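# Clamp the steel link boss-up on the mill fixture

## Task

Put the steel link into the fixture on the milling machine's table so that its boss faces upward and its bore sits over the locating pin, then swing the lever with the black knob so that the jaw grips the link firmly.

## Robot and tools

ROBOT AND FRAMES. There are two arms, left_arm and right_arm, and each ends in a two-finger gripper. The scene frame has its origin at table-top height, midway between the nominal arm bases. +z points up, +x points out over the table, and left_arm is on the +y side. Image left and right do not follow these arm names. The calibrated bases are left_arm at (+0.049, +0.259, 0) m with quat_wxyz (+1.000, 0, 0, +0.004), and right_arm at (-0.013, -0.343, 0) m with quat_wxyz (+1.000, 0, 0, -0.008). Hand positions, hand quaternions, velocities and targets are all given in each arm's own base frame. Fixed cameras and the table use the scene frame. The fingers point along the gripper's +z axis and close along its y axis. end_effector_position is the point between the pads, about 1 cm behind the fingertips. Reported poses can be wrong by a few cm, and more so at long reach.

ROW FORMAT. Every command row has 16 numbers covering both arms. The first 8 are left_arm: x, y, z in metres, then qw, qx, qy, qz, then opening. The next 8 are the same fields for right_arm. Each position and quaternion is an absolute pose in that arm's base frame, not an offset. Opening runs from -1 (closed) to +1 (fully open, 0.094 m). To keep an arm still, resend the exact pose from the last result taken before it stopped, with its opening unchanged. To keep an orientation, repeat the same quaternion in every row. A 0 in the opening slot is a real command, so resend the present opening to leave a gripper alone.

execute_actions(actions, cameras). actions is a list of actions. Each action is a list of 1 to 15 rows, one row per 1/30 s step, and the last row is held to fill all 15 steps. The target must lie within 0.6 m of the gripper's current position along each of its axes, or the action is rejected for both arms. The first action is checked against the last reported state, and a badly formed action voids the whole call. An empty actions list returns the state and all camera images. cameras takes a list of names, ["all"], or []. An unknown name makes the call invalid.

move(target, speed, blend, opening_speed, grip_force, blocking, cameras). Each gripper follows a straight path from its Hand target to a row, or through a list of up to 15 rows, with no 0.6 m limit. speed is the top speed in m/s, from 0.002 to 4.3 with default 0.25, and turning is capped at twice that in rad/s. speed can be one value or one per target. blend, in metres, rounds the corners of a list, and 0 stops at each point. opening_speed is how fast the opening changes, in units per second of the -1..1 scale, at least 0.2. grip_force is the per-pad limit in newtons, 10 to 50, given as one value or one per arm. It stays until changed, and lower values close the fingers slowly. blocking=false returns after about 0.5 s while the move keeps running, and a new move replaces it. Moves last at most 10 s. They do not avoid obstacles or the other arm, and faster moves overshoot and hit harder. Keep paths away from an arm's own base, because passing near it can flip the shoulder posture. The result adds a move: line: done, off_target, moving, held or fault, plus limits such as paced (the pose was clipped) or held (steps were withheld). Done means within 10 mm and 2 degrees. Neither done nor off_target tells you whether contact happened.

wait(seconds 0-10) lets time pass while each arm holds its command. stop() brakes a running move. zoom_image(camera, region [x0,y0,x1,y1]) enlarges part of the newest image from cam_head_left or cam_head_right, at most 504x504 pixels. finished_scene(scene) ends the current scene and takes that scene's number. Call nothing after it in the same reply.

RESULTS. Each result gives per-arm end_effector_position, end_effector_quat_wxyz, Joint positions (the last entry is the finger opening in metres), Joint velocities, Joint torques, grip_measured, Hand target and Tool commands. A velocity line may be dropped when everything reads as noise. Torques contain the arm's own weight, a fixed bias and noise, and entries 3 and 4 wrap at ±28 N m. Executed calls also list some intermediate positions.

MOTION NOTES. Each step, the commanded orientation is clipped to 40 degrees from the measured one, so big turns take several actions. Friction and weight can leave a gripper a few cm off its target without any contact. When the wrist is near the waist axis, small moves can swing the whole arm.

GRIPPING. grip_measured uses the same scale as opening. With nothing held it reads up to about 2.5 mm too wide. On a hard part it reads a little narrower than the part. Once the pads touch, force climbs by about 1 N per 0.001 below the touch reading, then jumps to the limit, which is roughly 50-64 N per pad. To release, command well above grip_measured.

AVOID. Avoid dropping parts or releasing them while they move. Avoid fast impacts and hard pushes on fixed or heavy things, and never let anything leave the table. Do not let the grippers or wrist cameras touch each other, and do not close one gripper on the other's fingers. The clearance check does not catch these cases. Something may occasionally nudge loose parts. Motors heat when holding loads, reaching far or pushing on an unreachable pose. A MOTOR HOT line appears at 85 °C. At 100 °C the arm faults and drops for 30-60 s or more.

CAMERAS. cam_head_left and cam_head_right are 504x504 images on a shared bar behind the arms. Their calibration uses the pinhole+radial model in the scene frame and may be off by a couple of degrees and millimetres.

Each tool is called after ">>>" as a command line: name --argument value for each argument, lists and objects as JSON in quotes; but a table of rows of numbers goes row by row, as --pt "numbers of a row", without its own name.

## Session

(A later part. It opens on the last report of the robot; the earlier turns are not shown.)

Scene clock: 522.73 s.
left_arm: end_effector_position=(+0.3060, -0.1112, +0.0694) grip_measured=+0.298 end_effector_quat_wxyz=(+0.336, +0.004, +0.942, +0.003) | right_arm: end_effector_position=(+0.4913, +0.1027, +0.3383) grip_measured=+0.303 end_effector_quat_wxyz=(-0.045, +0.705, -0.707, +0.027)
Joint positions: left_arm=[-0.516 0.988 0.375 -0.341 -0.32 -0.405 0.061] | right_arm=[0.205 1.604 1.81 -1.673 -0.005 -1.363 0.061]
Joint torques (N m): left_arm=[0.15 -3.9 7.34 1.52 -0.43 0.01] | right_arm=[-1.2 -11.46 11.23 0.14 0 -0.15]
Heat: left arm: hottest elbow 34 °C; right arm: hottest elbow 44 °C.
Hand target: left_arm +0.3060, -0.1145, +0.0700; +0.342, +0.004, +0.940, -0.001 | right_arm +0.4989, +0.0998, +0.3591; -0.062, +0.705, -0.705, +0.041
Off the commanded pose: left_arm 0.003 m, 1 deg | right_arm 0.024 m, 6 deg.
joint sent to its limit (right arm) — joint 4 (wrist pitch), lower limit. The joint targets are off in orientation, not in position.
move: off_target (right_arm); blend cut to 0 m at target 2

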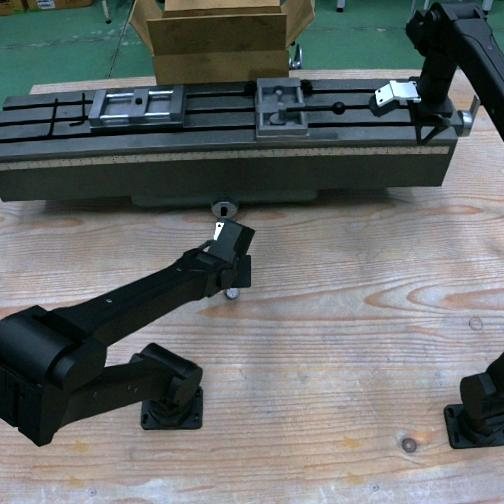

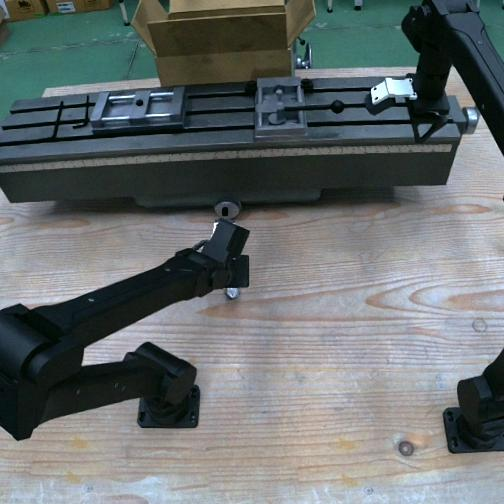

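>>> move --pt "0.306 -0.1165 0.017 0.3420 0.0038 0.9397 -0.0014 0.3 0.50 0.10 0.36 0 -0.707 0.707 0 0.3" --pt "0.306 -0.1165 0.017 0.3420 0.0038 0.9397 -0.0014 -0.8 0.50 0.10 0.36 0 -0.707 0.707 0 0.3" --pt "0.306 -0.1165 0.16 0.3420 0.0038 0.9397 -0.0014 -0.8 0.50 0.10 0.36 0 -0.707 0.707 0 0.3" --speed '[0.15, 0.15, 0.2]' --opening_speed 1.5 --grip_force '[50, 50]' --cameras '["all"]'

>>> zoom_image --camera "cam_head_left" --region '[190, 200, 290, 300]'

>>> zoom_image --camera "cam_head_right" --region '[190, 200, 290, 300]'

Scene clock: 559.90 s.
left_arm: end_effector_position=(+0.2933, -0.1059, +0.1314) grip_measured=-0.435 end_effector_quat_wxyz=(+0.319, +0.008, +0.948, +0.013) | right_arm: end_effector_position=(+0.4913, +0.1027, +0.3383) grip_measured=+0.303 end_effector_quat_wxyz=(-0.045, +0.705, -0.707, +0.027)
Joint positions: left_arm=[-0.525 0.829 0.5 -0.669 -0.327 -0.412 0.027] | right_arm=[0.205 1.604 1.81 -1.673 -0.005 -1.363 0.061]
Joint torques (N m): left_arm=[0.26 -3.72 12.9 0.68 -0.34 0.02] | right_arm=[-1.14 -11.34 11.21 0.09 0.02 -0.16]
Heat: left arm: hottest elbow 35 °C; right arm: hottest elbow 44 °C.
Hand target: left_arm +0.3052, -0.1160, +0.1598; +0.342, +0.004, +0.940, -0.002 | right_arm +0.4989, +0.0998, +0.3591; -0.062, +0.705, -0.705, +0.041
Off the commanded pose: left_arm 0.033 m, 3 deg | right_arm 0.024 m, 6 deg.
joint sent to its limit (right arm) — joint 4 (wrist pitch), lower limit. The joint targets are off in orientation, not in position.
move: off_target (left_arm, right_arm)

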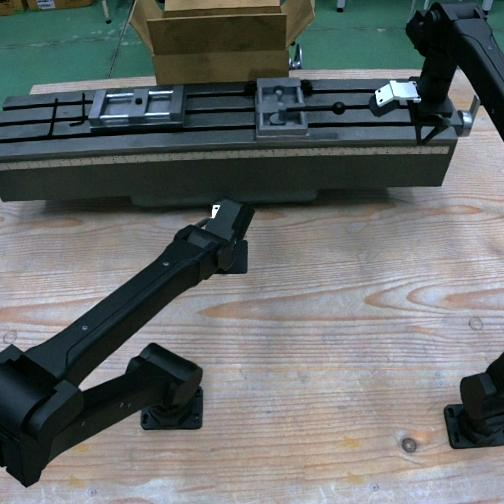

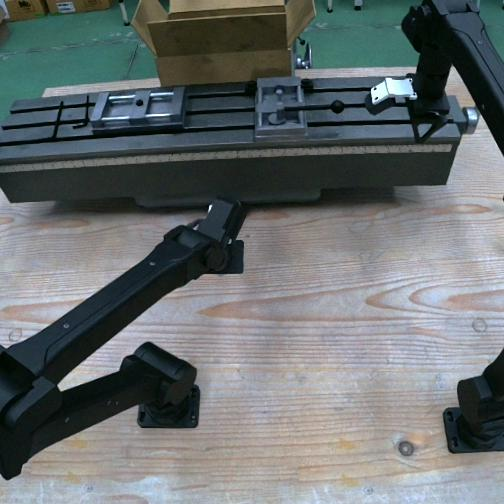

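Scaled by 5.040 from the camera's 504x504 image, which has a finer 720x720 frame.

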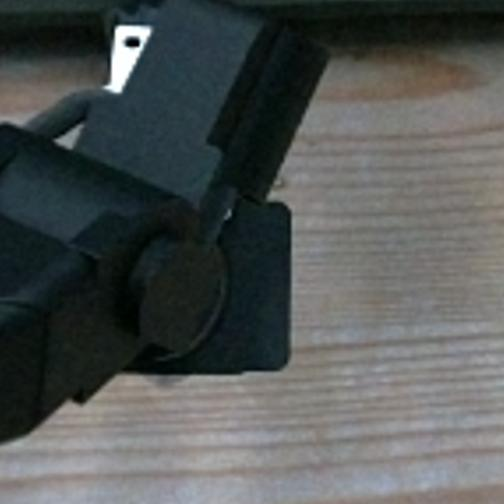

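Scaled by 5.040 from the camera's 504x504 image, which has a finer 720x720 frame.

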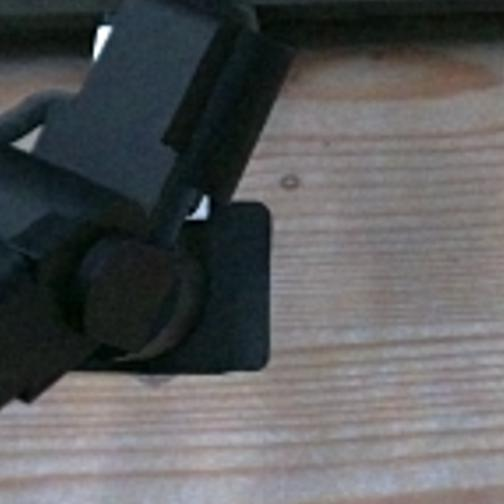

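>>> move --pt "0.42 -0.15 0.37 0.3420 0.0038 0.9397 -0.0014 -0.8 0.50 0.10 0.36 0 -0.707 0.707 0 0.3" --pt "0.659 -0.231 0.385 0.3420 0.0038 0.9397 -0.0014 -0.8 0.50 0.10 0.36 0 -0.707 0.707 0 0.3" --speed 0.35 --blend '[0.05, 0]' --cameras '["all"]'

>>> zoom_image --camera "cam_head_left" --region '[230, 40, 320, 130]'

>>> zoom_image --camera "cam_head_right" --region '[230, 40, 320, 130]'

Scene clock: 600.73 s.
left_arm: end_effector_position=(+0.6481, -0.2336, +0.3641) grip_measured=-0.435 end_effector_quat_wxyz=(+0.326, +0.008, +0.945, +0.004) | right_arm: end_effector_position=(+0.4913, +0.1027, +0.3383) grip_measured=+0.303 end_effector_quat_wxyz=(-0.045, +0.705, -0.707, +0.027)
Joint positions: left_arm=[-0.408 1.794 1.996 -1.15 -0.25 -0.311 0.027] | right_arm=[0.205 1.604 1.81 -1.673 -0.005 -1.363 0.061]
Joint torques (N m): left_arm=[1.79 -17.38 13.81 0.79 -0.08 0.14] | right_arm=[-0.97 -11.46 11.23 0.1 0.02 -0.16]
Heat: left arm: hottest elbow 40 °C; right arm: hottest elbow 44 °C.
Hand target: left_arm +0.6579, -0.2306, +0.3849; +0.343, +0.004, +0.939, -0.001 | right_arm +0.4989, +0.0998, +0.3591; -0.062, +0.705, -0.705, +0.041
Off the commanded pose: left_arm 0.024 m, 2 deg | right_arm 0.024 m, 6 deg.
joint sent to its limit (right arm) — joint 4 (wrist pitch), lower limit. The joint targets are off in orientation, not in position.
move: off_target (left_arm, right_arm)

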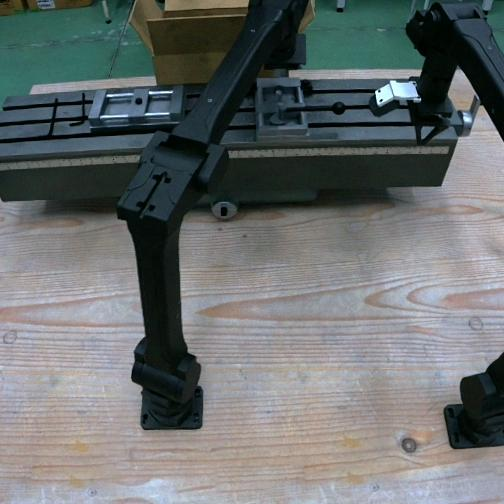

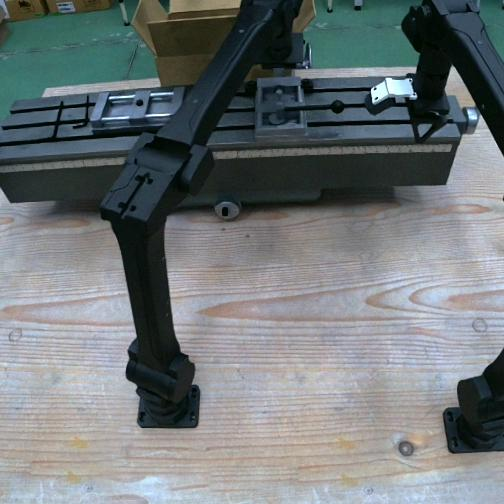

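Scaled by 5.600 from the camera's 504x504 image, which has a finer 720x720 frame.

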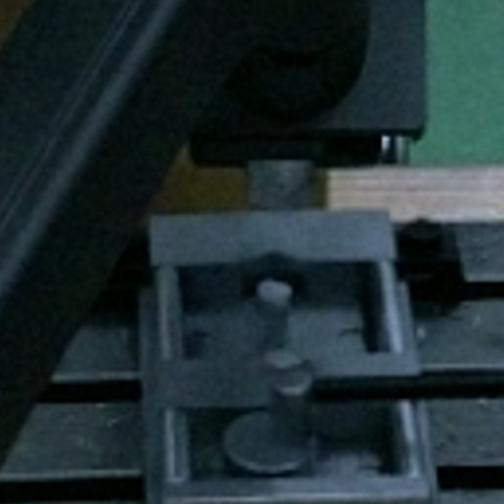

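Scaled by 5.600 from the camera's 504x504 image, which has a finer 720x720 frame.

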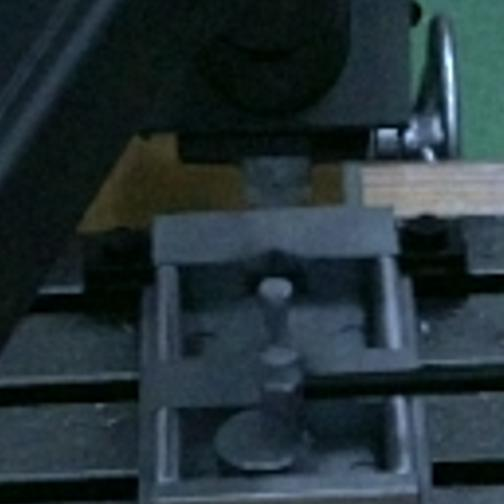

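>>> zoom_image --camera "cam_head_left" --region '[255, 55, 305, 105]'

>>> zoom_image --camera "cam_head_right" --region '[255, 55, 305, 105]'

Scaled by 10.080 from the camera's 504x504 image, which has a finer 720x720 frame.

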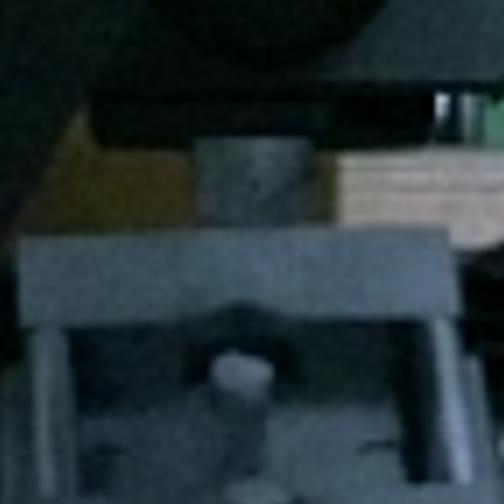

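Scaled by 10.080 from the camera's 504x504 image, which has a finer 720x720 frame.

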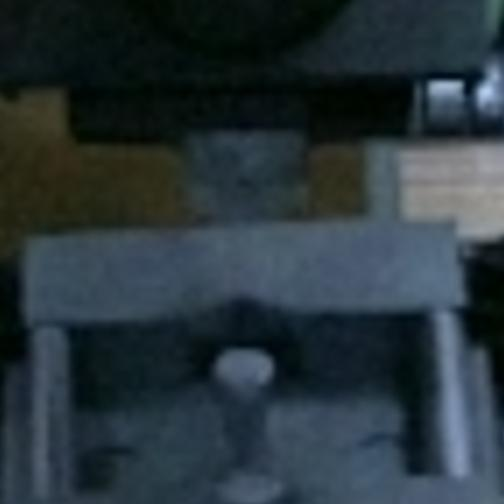

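>>> move --target '[0.664, -0.231, 0.342, 0.3420, 0.0038, 0.9397, -0.0014, -0.8, 0.50, 0.10, 0.36, 0, -0.707, 0.707, 0, 0.3]' --speed 0.15 --cameras '["all"]'

>>> zoom_image --camera "cam_head_left" --region '[255, 65, 305, 115]'

>>> zoom_image --camera "cam_head_right" --region '[255, 65, 305, 115]'

Scene clock: 663.40 s.
left_arm: end_effector_position=(+0.6568, -0.2357, +0.3390) grip_measured=-0.435 end_effector_quat_wxyz=(+0.333, +0.006, +0.943, +0.000) | right_arm: end_effector_position=(+0.4913, +0.1027, +0.3383) grip_measured=+0.303 end_effector_quat_wxyz=(-0.045, +0.705, -0.707, +0.027)
Joint positions: left_arm=[-0.405 1.797 1.926 -1.061 -0.248 -0.311 0.027] | right_arm=[0.205 1.604 1.81 -1.673 -0.005 -1.363 0.061]
Joint torques (N m): left_arm=[1.9 -18.67 9.7 1.68 -0.08 0.17] | right_arm=[-0.97 -11.46 11.18 0.16 0.01 -0.16]
Heat: left arm: hottest elbow 45 °C; right arm: hottest elbow 45 °C.
Hand target: left_arm +0.6638, -0.2308, +0.3421; +0.342, +0.004, +0.940, -0.001 | right_arm +0.4989, +0.0998, +0.3591; -0.062, +0.705, -0.705, +0.041
Off the commanded pose: left_arm 0.009 m, 1 deg | right_arm 0.024 m, 6 deg.
joint sent to its limit (right arm) — joint 4 (wrist pitch), lower limit. The joint targets are off in orientation, not in position.
move: off_target (right_arm)

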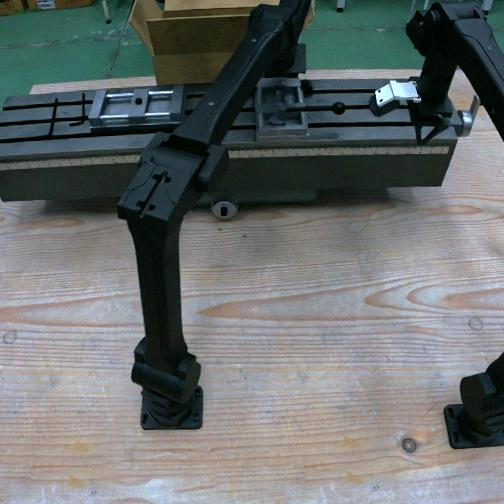

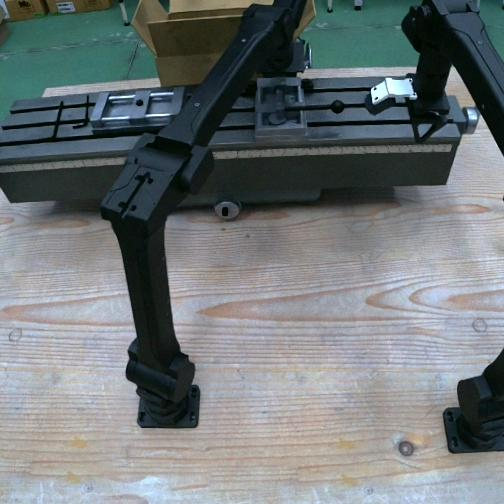

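Scaled by 10.080 from the camera's 504x504 image, which has a finer 720x720 frame.

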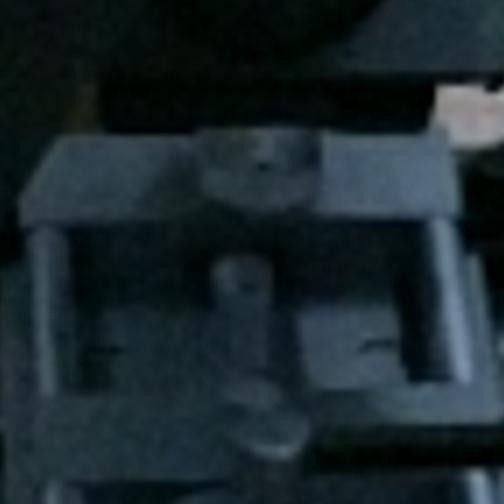

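Scaled by 10.080 from the camera's 504x504 image, which has a finer 720x720 frame.

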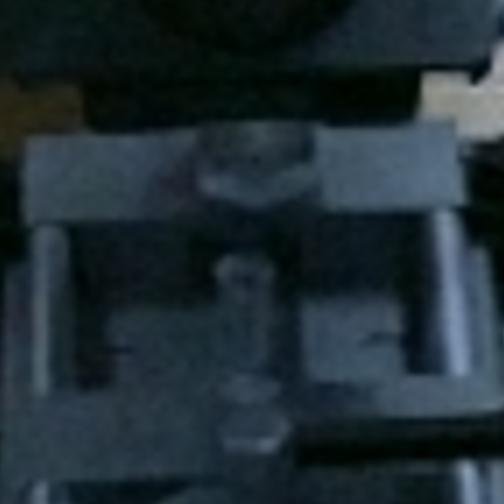

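>>> move --target '[0.662, -0.231, 0.320, 0.3420, 0.0038, 0.9397, -0.0014, -0.8, 0.50, 0.10, 0.36, 0, -0.707, 0.707, 0, 0.3]' --speed 0.1 --cameras '["all"]'

>>> zoom_image --camera "cam_head_left" --region '[255, 65, 305, 115]'

>>> zoom_image --camera "cam_head_right" --region '[255, 65, 305, 115]'

Scene clock: 685.90 s.
left_arm: end_effector_position=(+0.6587, -0.2366, +0.3271) grip_measured=-0.435 end_effector_quat_wxyz=(+0.344, +0.004, +0.939, -0.004) | right_arm: end_effector_position=(+0.4913, +0.1027, +0.3383) grip_measured=+0.303 end_effector_quat_wxyz=(-0.045, +0.705, -0.707, +0.027)
Joint positions: left_arm=[-0.405 1.784 1.868 -0.99 -0.247 -0.311 0.027] | right_arm=[0.205 1.604 1.81 -1.673 -0.005 -1.363 0.061]
Joint torques (N m): left_arm=[1.73 -18.37 8.61 1.5 -0.11 0.16] | right_arm=[-1.14 -11.46 11.19 0.17 0.01 -0.15]
Heat: left arm: hottest elbow 40 °C; right arm: hottest elbow 45 °C.
Hand target: left_arm +0.6619, -0.2309, +0.3199; +0.342, +0.004, +0.940, -0.001 | right_arm +0.4989, +0.0998, +0.3591; -0.062, +0.705, -0.705, +0.041
Off the commanded pose: left_arm 0.010 m, 0 deg | right_arm 0.024 m, 6 deg.
joint sent to its limit (right arm) — joint 4 (wrist pitch), lower limit. The joint targets are off in orientation, not in position.
move: off_target (right_arm)

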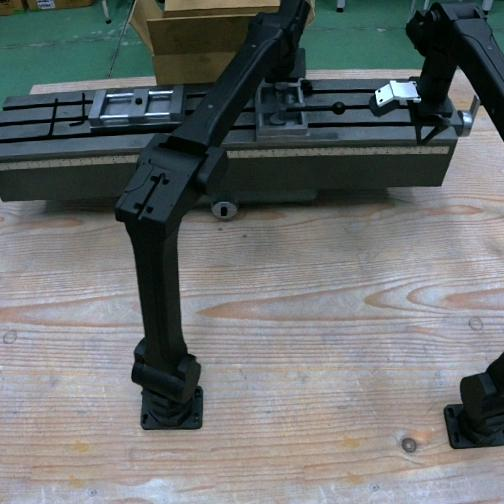

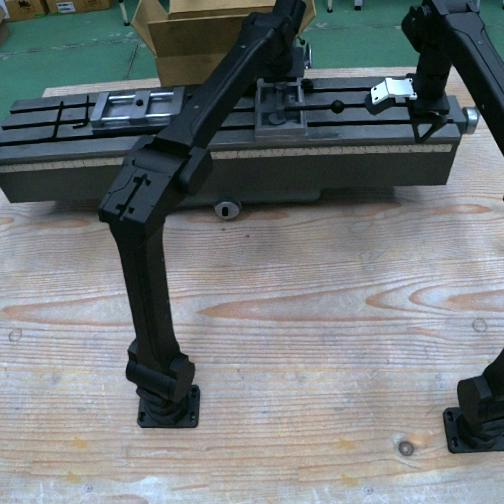

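Scaled by 10.080 from the camera's 504x504 image, which has a finer 720x720 frame.

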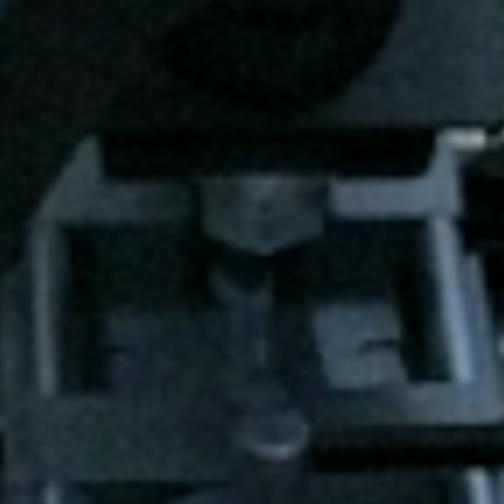

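Scaled by 10.080 from the camera's 504x504 image, which has a finer 720x720 frame.

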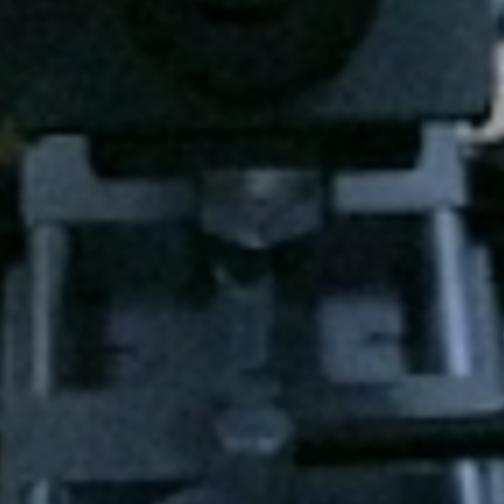

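>>> move --target '[0.662, -0.231, 0.302, 0.3420, 0.0038, 0.9397, -0.0014, -0.8, 0.50, 0.10, 0.36, 0, -0.707, 0.707, 0, 0.3]' --speed 0.1 --cameras '["all"]'

>>> zoom_image --camera "cam_head_left" --region '[255, 65, 305, 115]'

>>> zoom_image --camera "cam_head_right" --region '[255, 65, 305, 115]'

Scene clock: 700.93 s.
left_arm: end_effector_position=(+0.6584, -0.2365, +0.3269) grip_measured=-0.435 end_effector_quat_wxyz=(+0.358, +0.002, +0.934, -0.010) | right_arm: end_effector_position=(+0.4913, +0.1027, +0.3383) grip_measured=+0.303 end_effector_quat_wxyz=(-0.045, +0.705, -0.707, +0.027)
Joint positions: left_arm=[-0.405 1.764 1.826 -0.936 -0.247 -0.311 0.027] | right_arm=[0.205 1.604 1.81 -1.673 -0.005 -1.363 0.061]
Joint torques (N m): left_arm=[1.73 -16.97 7.75 1.22 -0.1 0.16] | right_arm=[-0.97 -11.46 11.14 0.09 0.02 -0.16]
Heat: left arm: hottest elbow 40 °C; right arm: hottest elbow 45 °C.
Hand target: left_arm +0.6614, -0.2308, +0.3023; +0.342, +0.004, +0.940, -0.002 | right_arm +0.4989, +0.0998, +0.3591; -0.062, +0.705, -0.705, +0.041
Off the commanded pose: left_arm 0.026 m, 2 deg | right_arm 0.024 m, 6 deg.
joint sent to its limit (right arm) — joint 4 (wrist pitch), lower limit. The joint targets are off in orientation, not in position.
move: off_target (left_arm, right_arm)

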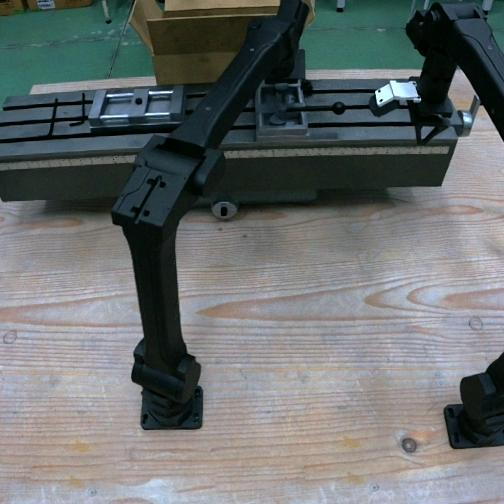

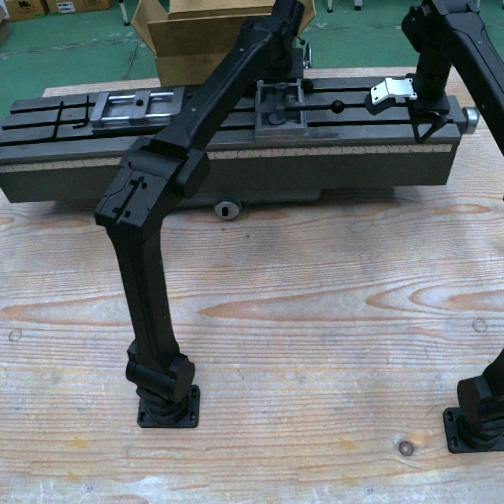

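Scaled by 10.080 from the camera's 504x504 image, which has a finer 720x720 frame.

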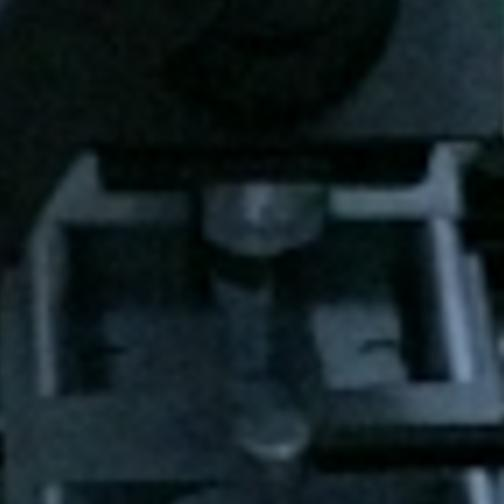

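Scaled by 10.080 from the camera's 504x504 image, which has a finer 720x720 frame.

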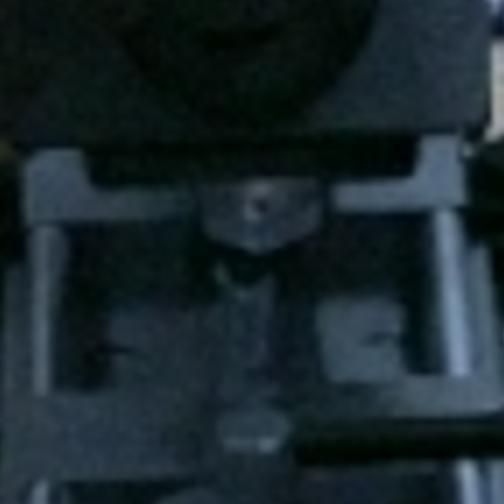

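>>> move --pt "0.658 -0.231 0.362 0.3420 0.0038 0.9397 -0.0014 -0.8 0.50 0.10 0.36 0 -0.707 0.707 0 0.3" --pt "0.630 -0.231 0.352 0.3420 0.0038 0.9397 -0.0014 -0.8 0.50 0.10 0.36 0 -0.707 0.707 0 0.3" --pt "0.630 -0.231 0.335 0.3420 0.0038 0.9397 -0.0014 -0.8 0.50 0.10 0.36 0 -0.707 0.707 0 0.3" --speed 0.15 --blend '[0.01, 0.005, 0]' --cameras '["all"]'

>>> zoom_image --camera "cam_head_left" --region '[255, 65, 305, 115]'

>>> zoom_image --camera "cam_head_right" --region '[255, 65, 305, 115]'

Scene clock: 733.57 s.
left_arm: end_effector_position=(+0.6319, -0.2240, +0.3282) grip_measured=-0.435 end_effector_quat_wxyz=(+0.332, +0.004, +0.943, +0.004) | right_arm: end_effector_position=(+0.4913, +0.1027, +0.3383) grip_measured=+0.303 end_effector_quat_wxyz=(-0.045, +0.705, -0.707, +0.027)
Joint positions: left_arm=[-0.405 1.718 1.793 -1.012 -0.255 -0.312 0.027] | right_arm=[0.205 1.604 1.81 -1.673 -0.005 -1.363 0.061]
Joint torques (N m): left_arm=[0.15 -18.32 9.09 1.55 -0.36 0] | right_arm=[-1.08 -11.28 11.17 0.12 0.02 -0.14]
Heat: left arm: hottest elbow 37 °C; right arm: hottest elbow 45 °C.
Hand target: left_arm +0.6299, -0.2310, +0.3349; +0.342, +0.004, +0.940, -0.002 | right_arm +0.4989, +0.0998, +0.3591; -0.062, +0.705, -0.705, +0.041
Off the commanded pose: left_arm 0.010 m, 1 deg | right_arm 0.024 m, 6 deg.
joint sent to its limit (right arm) — joint 4 (wrist pitch), lower limit. The joint targets are off in orientation, not in position.
move: off_target (right_arm)

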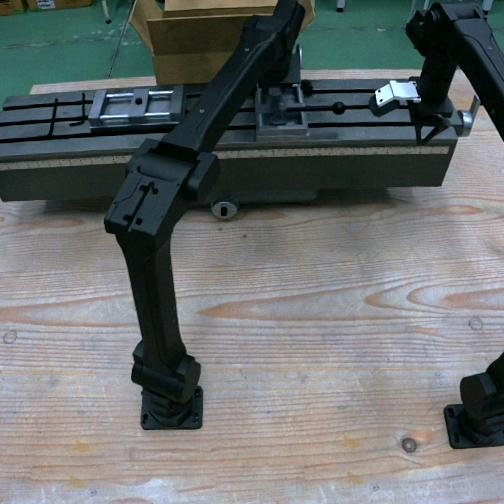

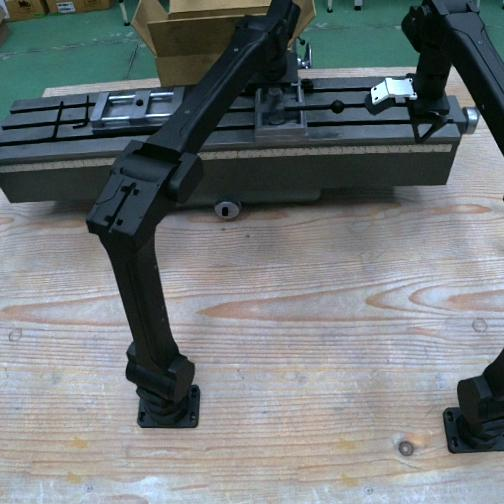

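Scaled by 10.080 from the camera's 504x504 image, which has a finer 720x720 frame.

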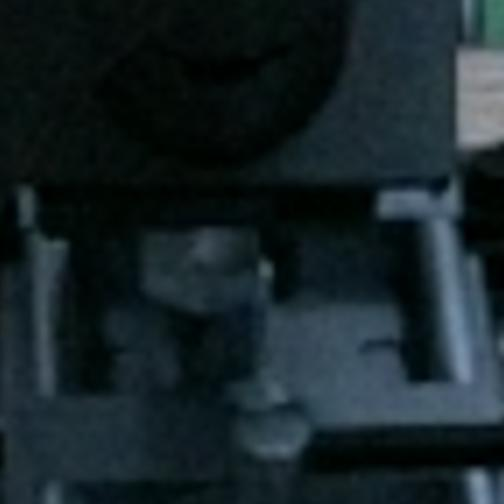

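Scaled by 10.080 from the camera's 504x504 image, which has a finer 720x720 frame.

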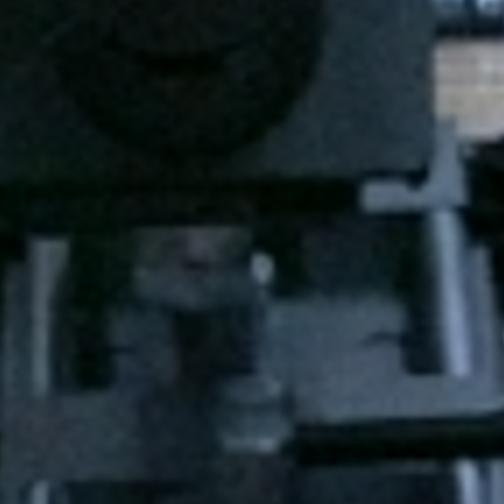

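>>> move --pt "0.628 -0.231 0.352 0.3420 0.0038 0.9397 -0.0014 -0.8 0.50 0.10 0.36 0 -0.707 0.707 0 0.3" --pt "0.615 -0.2395 0.348 0.3420 0.0038 0.9397 -0.0014 -0.8 0.50 0.10 0.36 0 -0.707 0.707 0 0.3" --speed 0.12 --blend '[0.005, 0]' --cameras '["all"]'

>>> zoom_image --camera "cam_head_left" --region '[255, 65, 305, 115]'

>>> zoom_image --camera "cam_head_right" --region '[255, 65, 305, 115]'

Scene clock: 760.87 s.
left_arm: end_effector_position=(+0.6204, -0.2386, +0.3377) grip_measured=-0.435 end_effector_quat_wxyz=(+0.336, +0.008, +0.942, +0.002) | right_arm: end_effector_position=(+0.4913, +0.1027, +0.3383) grip_measured=+0.303 end_effector_quat_wxyz=(-0.045, +0.705, -0.707, +0.027)
Joint positions: left_arm=[-0.436 1.702 1.793 -1.023 -0.269 -0.33 0.027] | right_arm=[0.205 1.604 1.81 -1.673 -0.005 -1.363 0.061]
Joint torques (N m): left_arm=[0.5 -18.9 9.33 0.81 -0.43 -0.02] | right_arm=[-1.2 -11.4 11.21 0.14 0.01 -0.15]
Heat: left arm: hottest elbow 37 °C; right arm: hottest elbow 46 °C.
Hand target: left_arm +0.6151, -0.2394, +0.3478; +0.342, +0.004, +0.940, -0.001 | right_arm +0.4989, +0.0998, +0.3591; -0.062, +0.705, -0.705, +0.041
Off the commanded pose: left_arm 0.012 m, 1 deg | right_arm 0.024 m, 6 deg.
joint sent to its limit (right arm) — joint 4 (wrist pitch), lower limit. The joint targets are off in orientation, not in position.
move: off_target (left_arm, right_arm)

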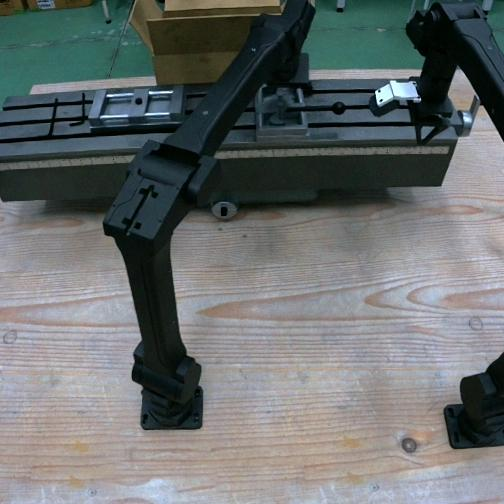

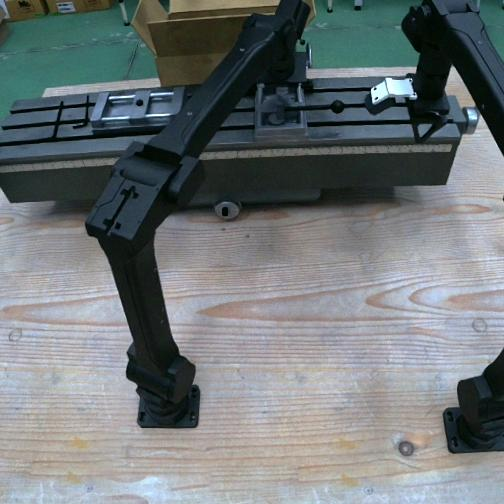

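Scaled by 10.080 from the camera's 504x504 image, which has a finer 720x720 frame.

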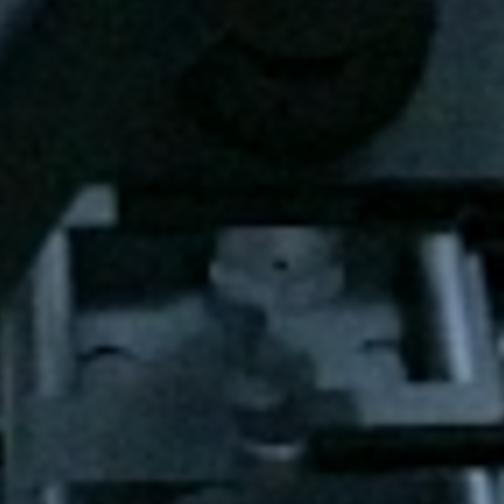

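Scaled by 10.080 from the camera's 504x504 image, which has a finer 720x720 frame.

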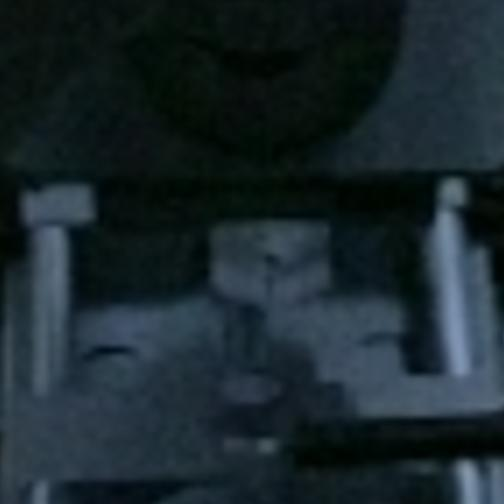

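>>> move --pt "0.611 -0.2262 0.346 0.3420 0.0038 0.9397 -0.0014 -0.8 0.50 0.10 0.36 0 -0.707 0.707 0 0.3" --pt "0.611 -0.2262 0.339 0.3420 0.0038 0.9397 -0.0014 -0.8 0.50 0.10 0.36 0 -0.707 0.707 0 0.3" --speed 0.1 --blend '[0.003, 0]' --cameras '["all"]'

>>> zoom_image --camera "cam_head_left" --region '[255, 65, 305, 115]'

>>> zoom_image --camera "cam_head_right" --region '[255, 65, 305, 115]'

Scene clock: 786.93 s.
left_arm: end_effector_position=(+0.6078, -0.2330, +0.3288) grip_measured=-0.435 end_effector_quat_wxyz=(+0.330, +0.009, +0.944, +0.003) | right_arm: end_effector_position=(+0.4913, +0.1027, +0.3383) grip_measured=+0.303 end_effector_quat_wxyz=(-0.045, +0.705, -0.707, +0.027)
Joint positions: left_arm=[-0.436 1.669 1.733 -1.01 -0.265 -0.331 0.027] | right_arm=[0.205 1.604 1.81 -1.673 -0.005 -1.363 0.061]
Joint torques (N m): left_arm=[1.9 -17.85 9.29 1.58 -0.1 0.13] | right_arm=[-1.08 -11.46 11.17 0.08 0.01 -0.15]
Heat: left arm: hottest elbow 37 °C; right arm: hottest elbow 46 °C.
Hand target: left_arm +0.6109, -0.2262, +0.3391; +0.342, +0.004, +0.940, -0.001 | right_arm +0.4989, +0.0998, +0.3591; -0.062, +0.705, -0.705, +0.041
Off the commanded pose: left_arm 0.013 m, 2 deg | right_arm 0.024 m, 6 deg.
joint sent to its limit (right arm) — joint 4 (wrist pitch), lower limit. The joint targets are off in orientation, not in position.
move: off_target (left_arm, right_arm)

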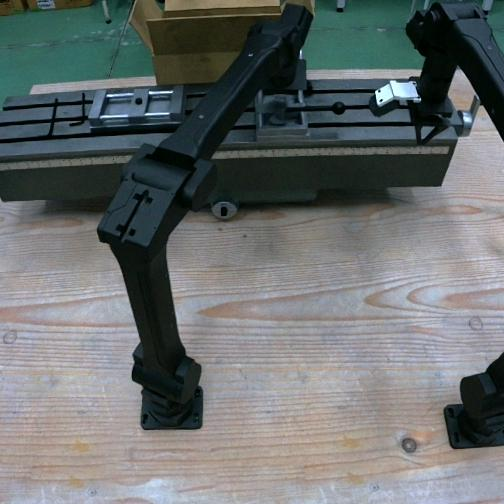

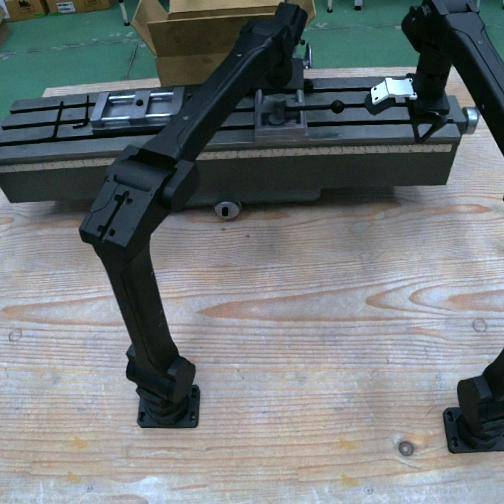

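Scaled by 10.080 from the camera's 504x504 image, which has a finer 720x720 frame.

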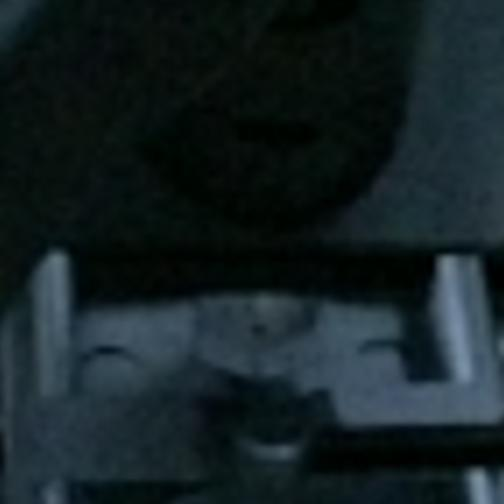

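Scaled by 10.080 from the camera's 504x504 image, which has a finer 720x720 frame.

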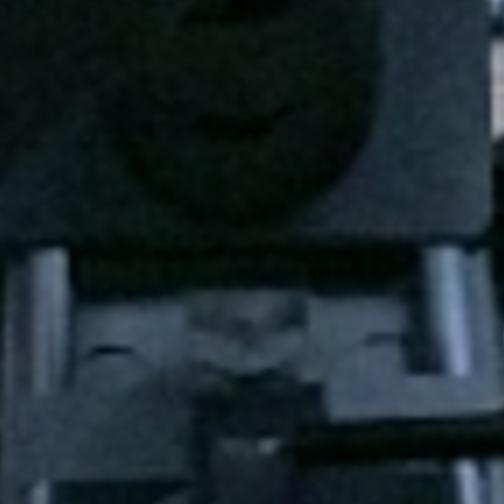

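>>> move --pt "0.609 -0.2505 0.348 0.3420 0.0038 0.9397 -0.0014 -0.8 0.50 0.10 0.36 0 -0.707 0.707 0 0.3" --pt "0.6176 -0.2301 0.346 0.3420 0.0038 0.9397 -0.0014 -0.8 0.50 0.10 0.36 0 -0.707 0.707 0 0.3" --pt "0.6176 -0.2301 0.328 0.3420 0.0038 0.9397 -0.0014 -0.8 0.50 0.10 0.36 0 -0.707 0.707 0 0.3" --speed 0.12 --cameras '["all"]'

>>> zoom_image --camera "cam_head_left" --region '[255, 65, 305, 115]'

>>> zoom_image --camera "cam_head_right" --region '[255, 65, 305, 115]'

Scene clock: 836.13 s.
left_arm: end_effector_position=(+0.6048, -0.2340, +0.3253) grip_measured=-0.435 end_effector_quat_wxyz=(+0.326, +0.008, +0.945, +0.002) | right_arm: end_effector_position=(+0.4913, +0.1027, +0.3383) grip_measured=+0.303 end_effector_quat_wxyz=(-0.045, +0.705, -0.707, +0.027)
Joint positions: left_arm=[-0.438 1.667 1.724 -1.011 -0.263 -0.336 0.027] | right_arm=[0.205 1.604 1.81 -1.673 -0.005 -1.363 0.061]
Joint torques (N m): left_arm=[1.96 -16.26 9.59 2.47 -0.22 0.17] | right_arm=[-1.26 -11.46 11.21 0.13 0.01 -0.16]
Heat: left arm: hottest elbow 39 °C; right arm: hottest elbow 46 °C.
Hand target: left_arm +0.6172, -0.2298, +0.3280; +0.342, +0.004, +0.940, -0.001 | right_arm +0.4989, +0.0998, +0.3591; -0.062, +0.705, -0.705, +0.041
Off the commanded pose: left_arm 0.014 m, 2 deg | right_arm 0.024 m, 6 deg.
joint sent to its limit (right arm) — joint 4 (wrist pitch), lower limit. The joint targets are off in orientation, not in position.
move: off_target (left_arm, right_arm)

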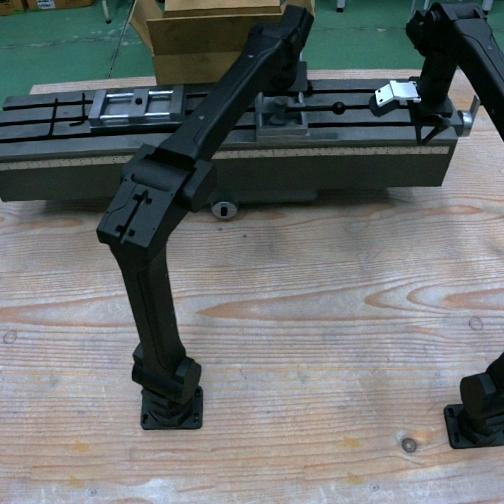

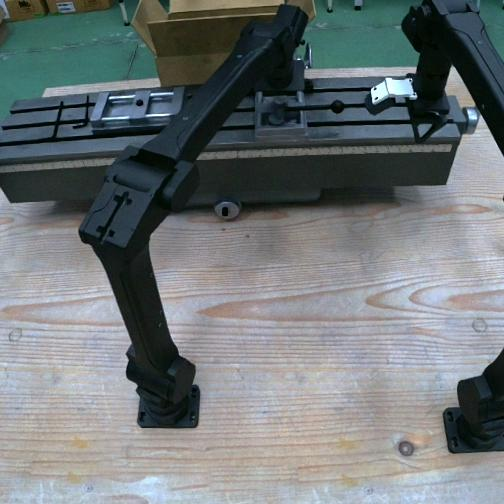

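Scaled by 10.080 from the camera's 504x504 image, which has a finer 720x720 frame.

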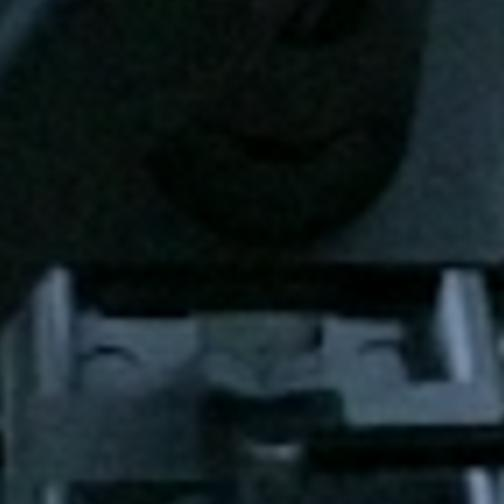

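Scaled by 10.080 from the camera's 504x504 image, which has a finer 720x720 frame.

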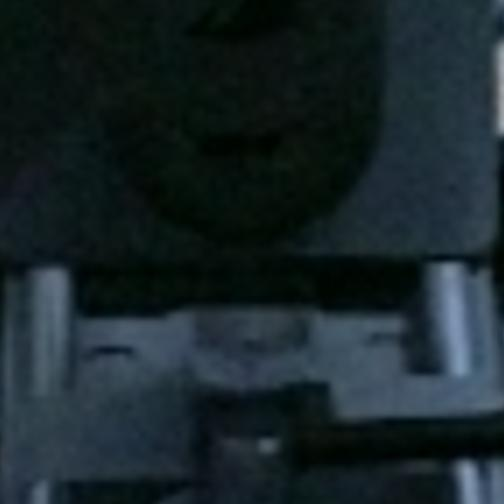

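>>> move --pt "0.612 -0.232 0.350 0.3420 0.0038 0.9397 -0.0014 -0.8 0.50 0.10 0.36 0 -0.707 0.707 0 0.3" --pt "0.6265 -0.2325 0.347 0.3420 0.0038 0.9397 -0.0014 -0.8 0.50 0.10 0.36 0 -0.707 0.707 0 0.3" --speed 0.12 --cameras '["all"]'

>>> zoom_image --camera "cam_head_left" --region '[255, 65, 305, 115]'

Scene clock: 856.97 s.
left_arm: end_effector_position=(+0.6047, -0.2339, +0.3250) grip_measured=-0.435 end_effector_quat_wxyz=(+0.320, +0.010, +0.947, +0.005) | right_arm: end_effector_position=(+0.4913, +0.1027, +0.3383) grip_measured=+0.303 end_effector_quat_wxyz=(-0.045, +0.705, -0.707, +0.027)
Joint positions: left_arm=[-0.438 1.674 1.738 -1.032 -0.263 -0.334 0.027] | right_arm=[0.205 1.604 1.81 -1.673 -0.005 -1.363 0.061]
Joint torques (N m): left_arm=[2.14 -15.15 14.64 1.25 -0.17 0.18] | right_arm=[-1.08 -11.46 11.15 0.18 0.02 -0.15]
Heat: left arm: hottest elbow 38 °C; right arm: hottest elbow 46 °C.
Hand target: left_arm +0.6245, -0.2317, +0.3469; +0.343, +0.004, +0.939, -0.001 | right_arm +0.4989, +0.0998, +0.3591; -0.062, +0.705, -0.705, +0.041
Off the commanded pose: left_arm 0.031 m, 3 deg | right_arm 0.024 m, 6 deg.
joint sent to its limit (right arm) — joint 4 (wrist pitch), lower limit. The joint targets are off in orientation, not in position.
move: off_target (left_arm, right_arm)

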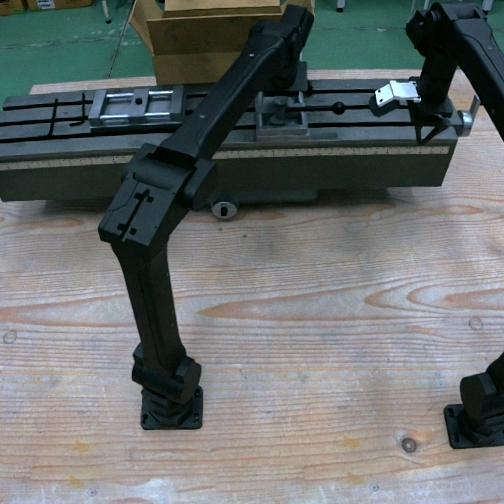

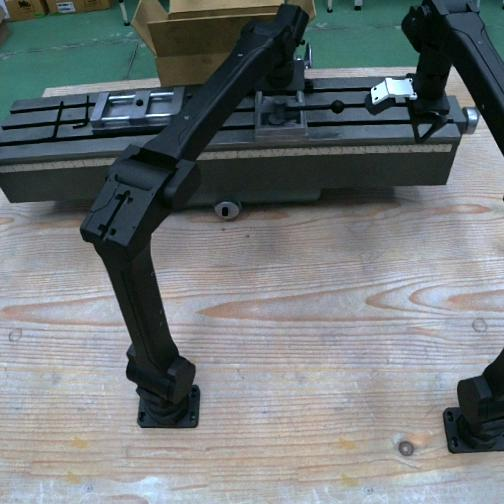

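Scaled by 10.080 from the camera's 504x504 image, which has a finer 720x720 frame.

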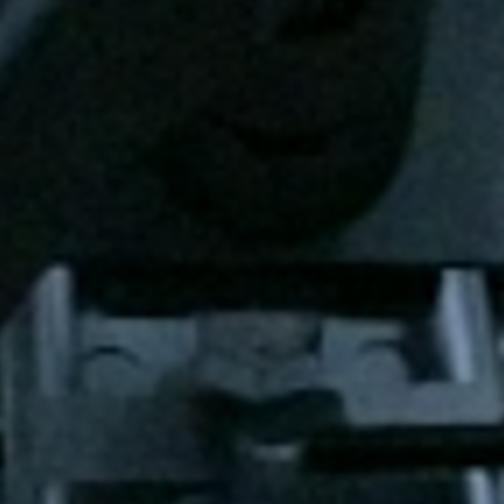

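>>> move --pt "0.608 -0.232 0.335 0.3420 0.0038 0.9397 -0.0014 -0.8 0.50 0.10 0.36 0 -0.707 0.707 0 0.3" --pt "0.608 -0.232 0.302 0.3420 0.0038 0.9397 -0.0014 -0.8 0.50 0.10 0.36 0 -0.707 0.707 0 0.3" --speed 0.1 --blend '[0.005, 0]' --cameras '["all"]'

>>> zoom_image --camera "cam_head_left" --region '[255, 65, 305, 115]'

>>> zoom_image --camera "cam_head_right" --region '[255, 65, 305, 115]'

Scene clock: 875.67 s.
left_arm: end_effector_position=(+0.6041, -0.2333, +0.3194) grip_measured=-0.435 end_effector_quat_wxyz=(+0.350, +0.005, +0.937, -0.008) | right_arm: end_effector_position=(+0.4913, +0.1027, +0.3383) grip_measured=+0.303 end_effector_quat_wxyz=(-0.045, +0.705, -0.707, +0.027)
Joint positions: left_arm=[-0.438 1.634 1.646 -0.911 -0.265 -0.334 0.027] | right_arm=[0.205 1.604 1.81 -1.673 -0.005 -1.363 0.061]
Joint torques (N m): left_arm=[1.26 -15.03 8.23 1.5 -0.39 0.07] | right_arm=[-1.08 -11.28 11.22 0.12 0.02 -0.15]
Heat: left arm: hottest elbow 43 °C; right arm: hottest elbow 46 °C.
Hand target: left_arm +0.6076, -0.2320, +0.3022; +0.342, +0.004, +0.940, -0.001 | right_arm +0.4989, +0.0998, +0.3591; -0.062, +0.705, -0.705, +0.041
Off the commanded pose: left_arm 0.018 m, 1 deg | right_arm 0.024 m, 6 deg.
joint sent to its limit (right arm) — joint 4 (wrist pitch), lower limit. The joint targets are off in orientation, not in position.
move: off_target (left_arm, right_arm)

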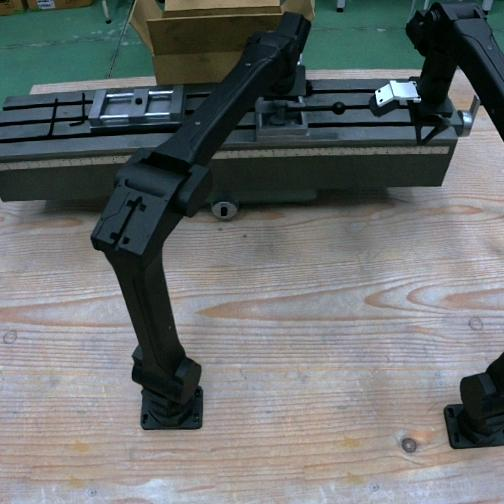

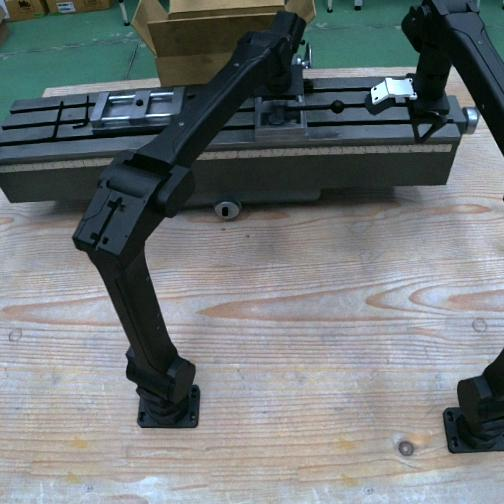

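Scaled by 10.080 from the camera's 504x504 image, which has a finer 720x720 frame.

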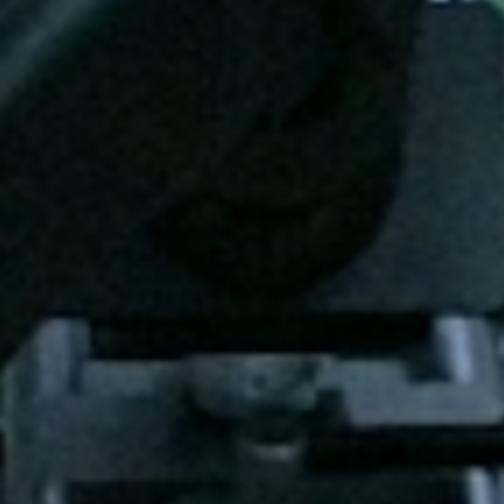

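Scaled by 10.080 from the camera's 504x504 image, which has a finer 720x720 frame.

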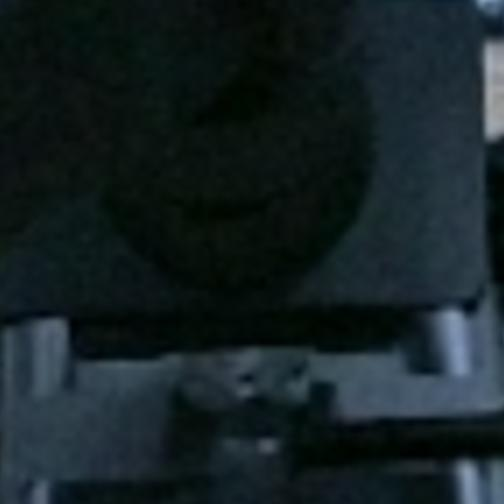

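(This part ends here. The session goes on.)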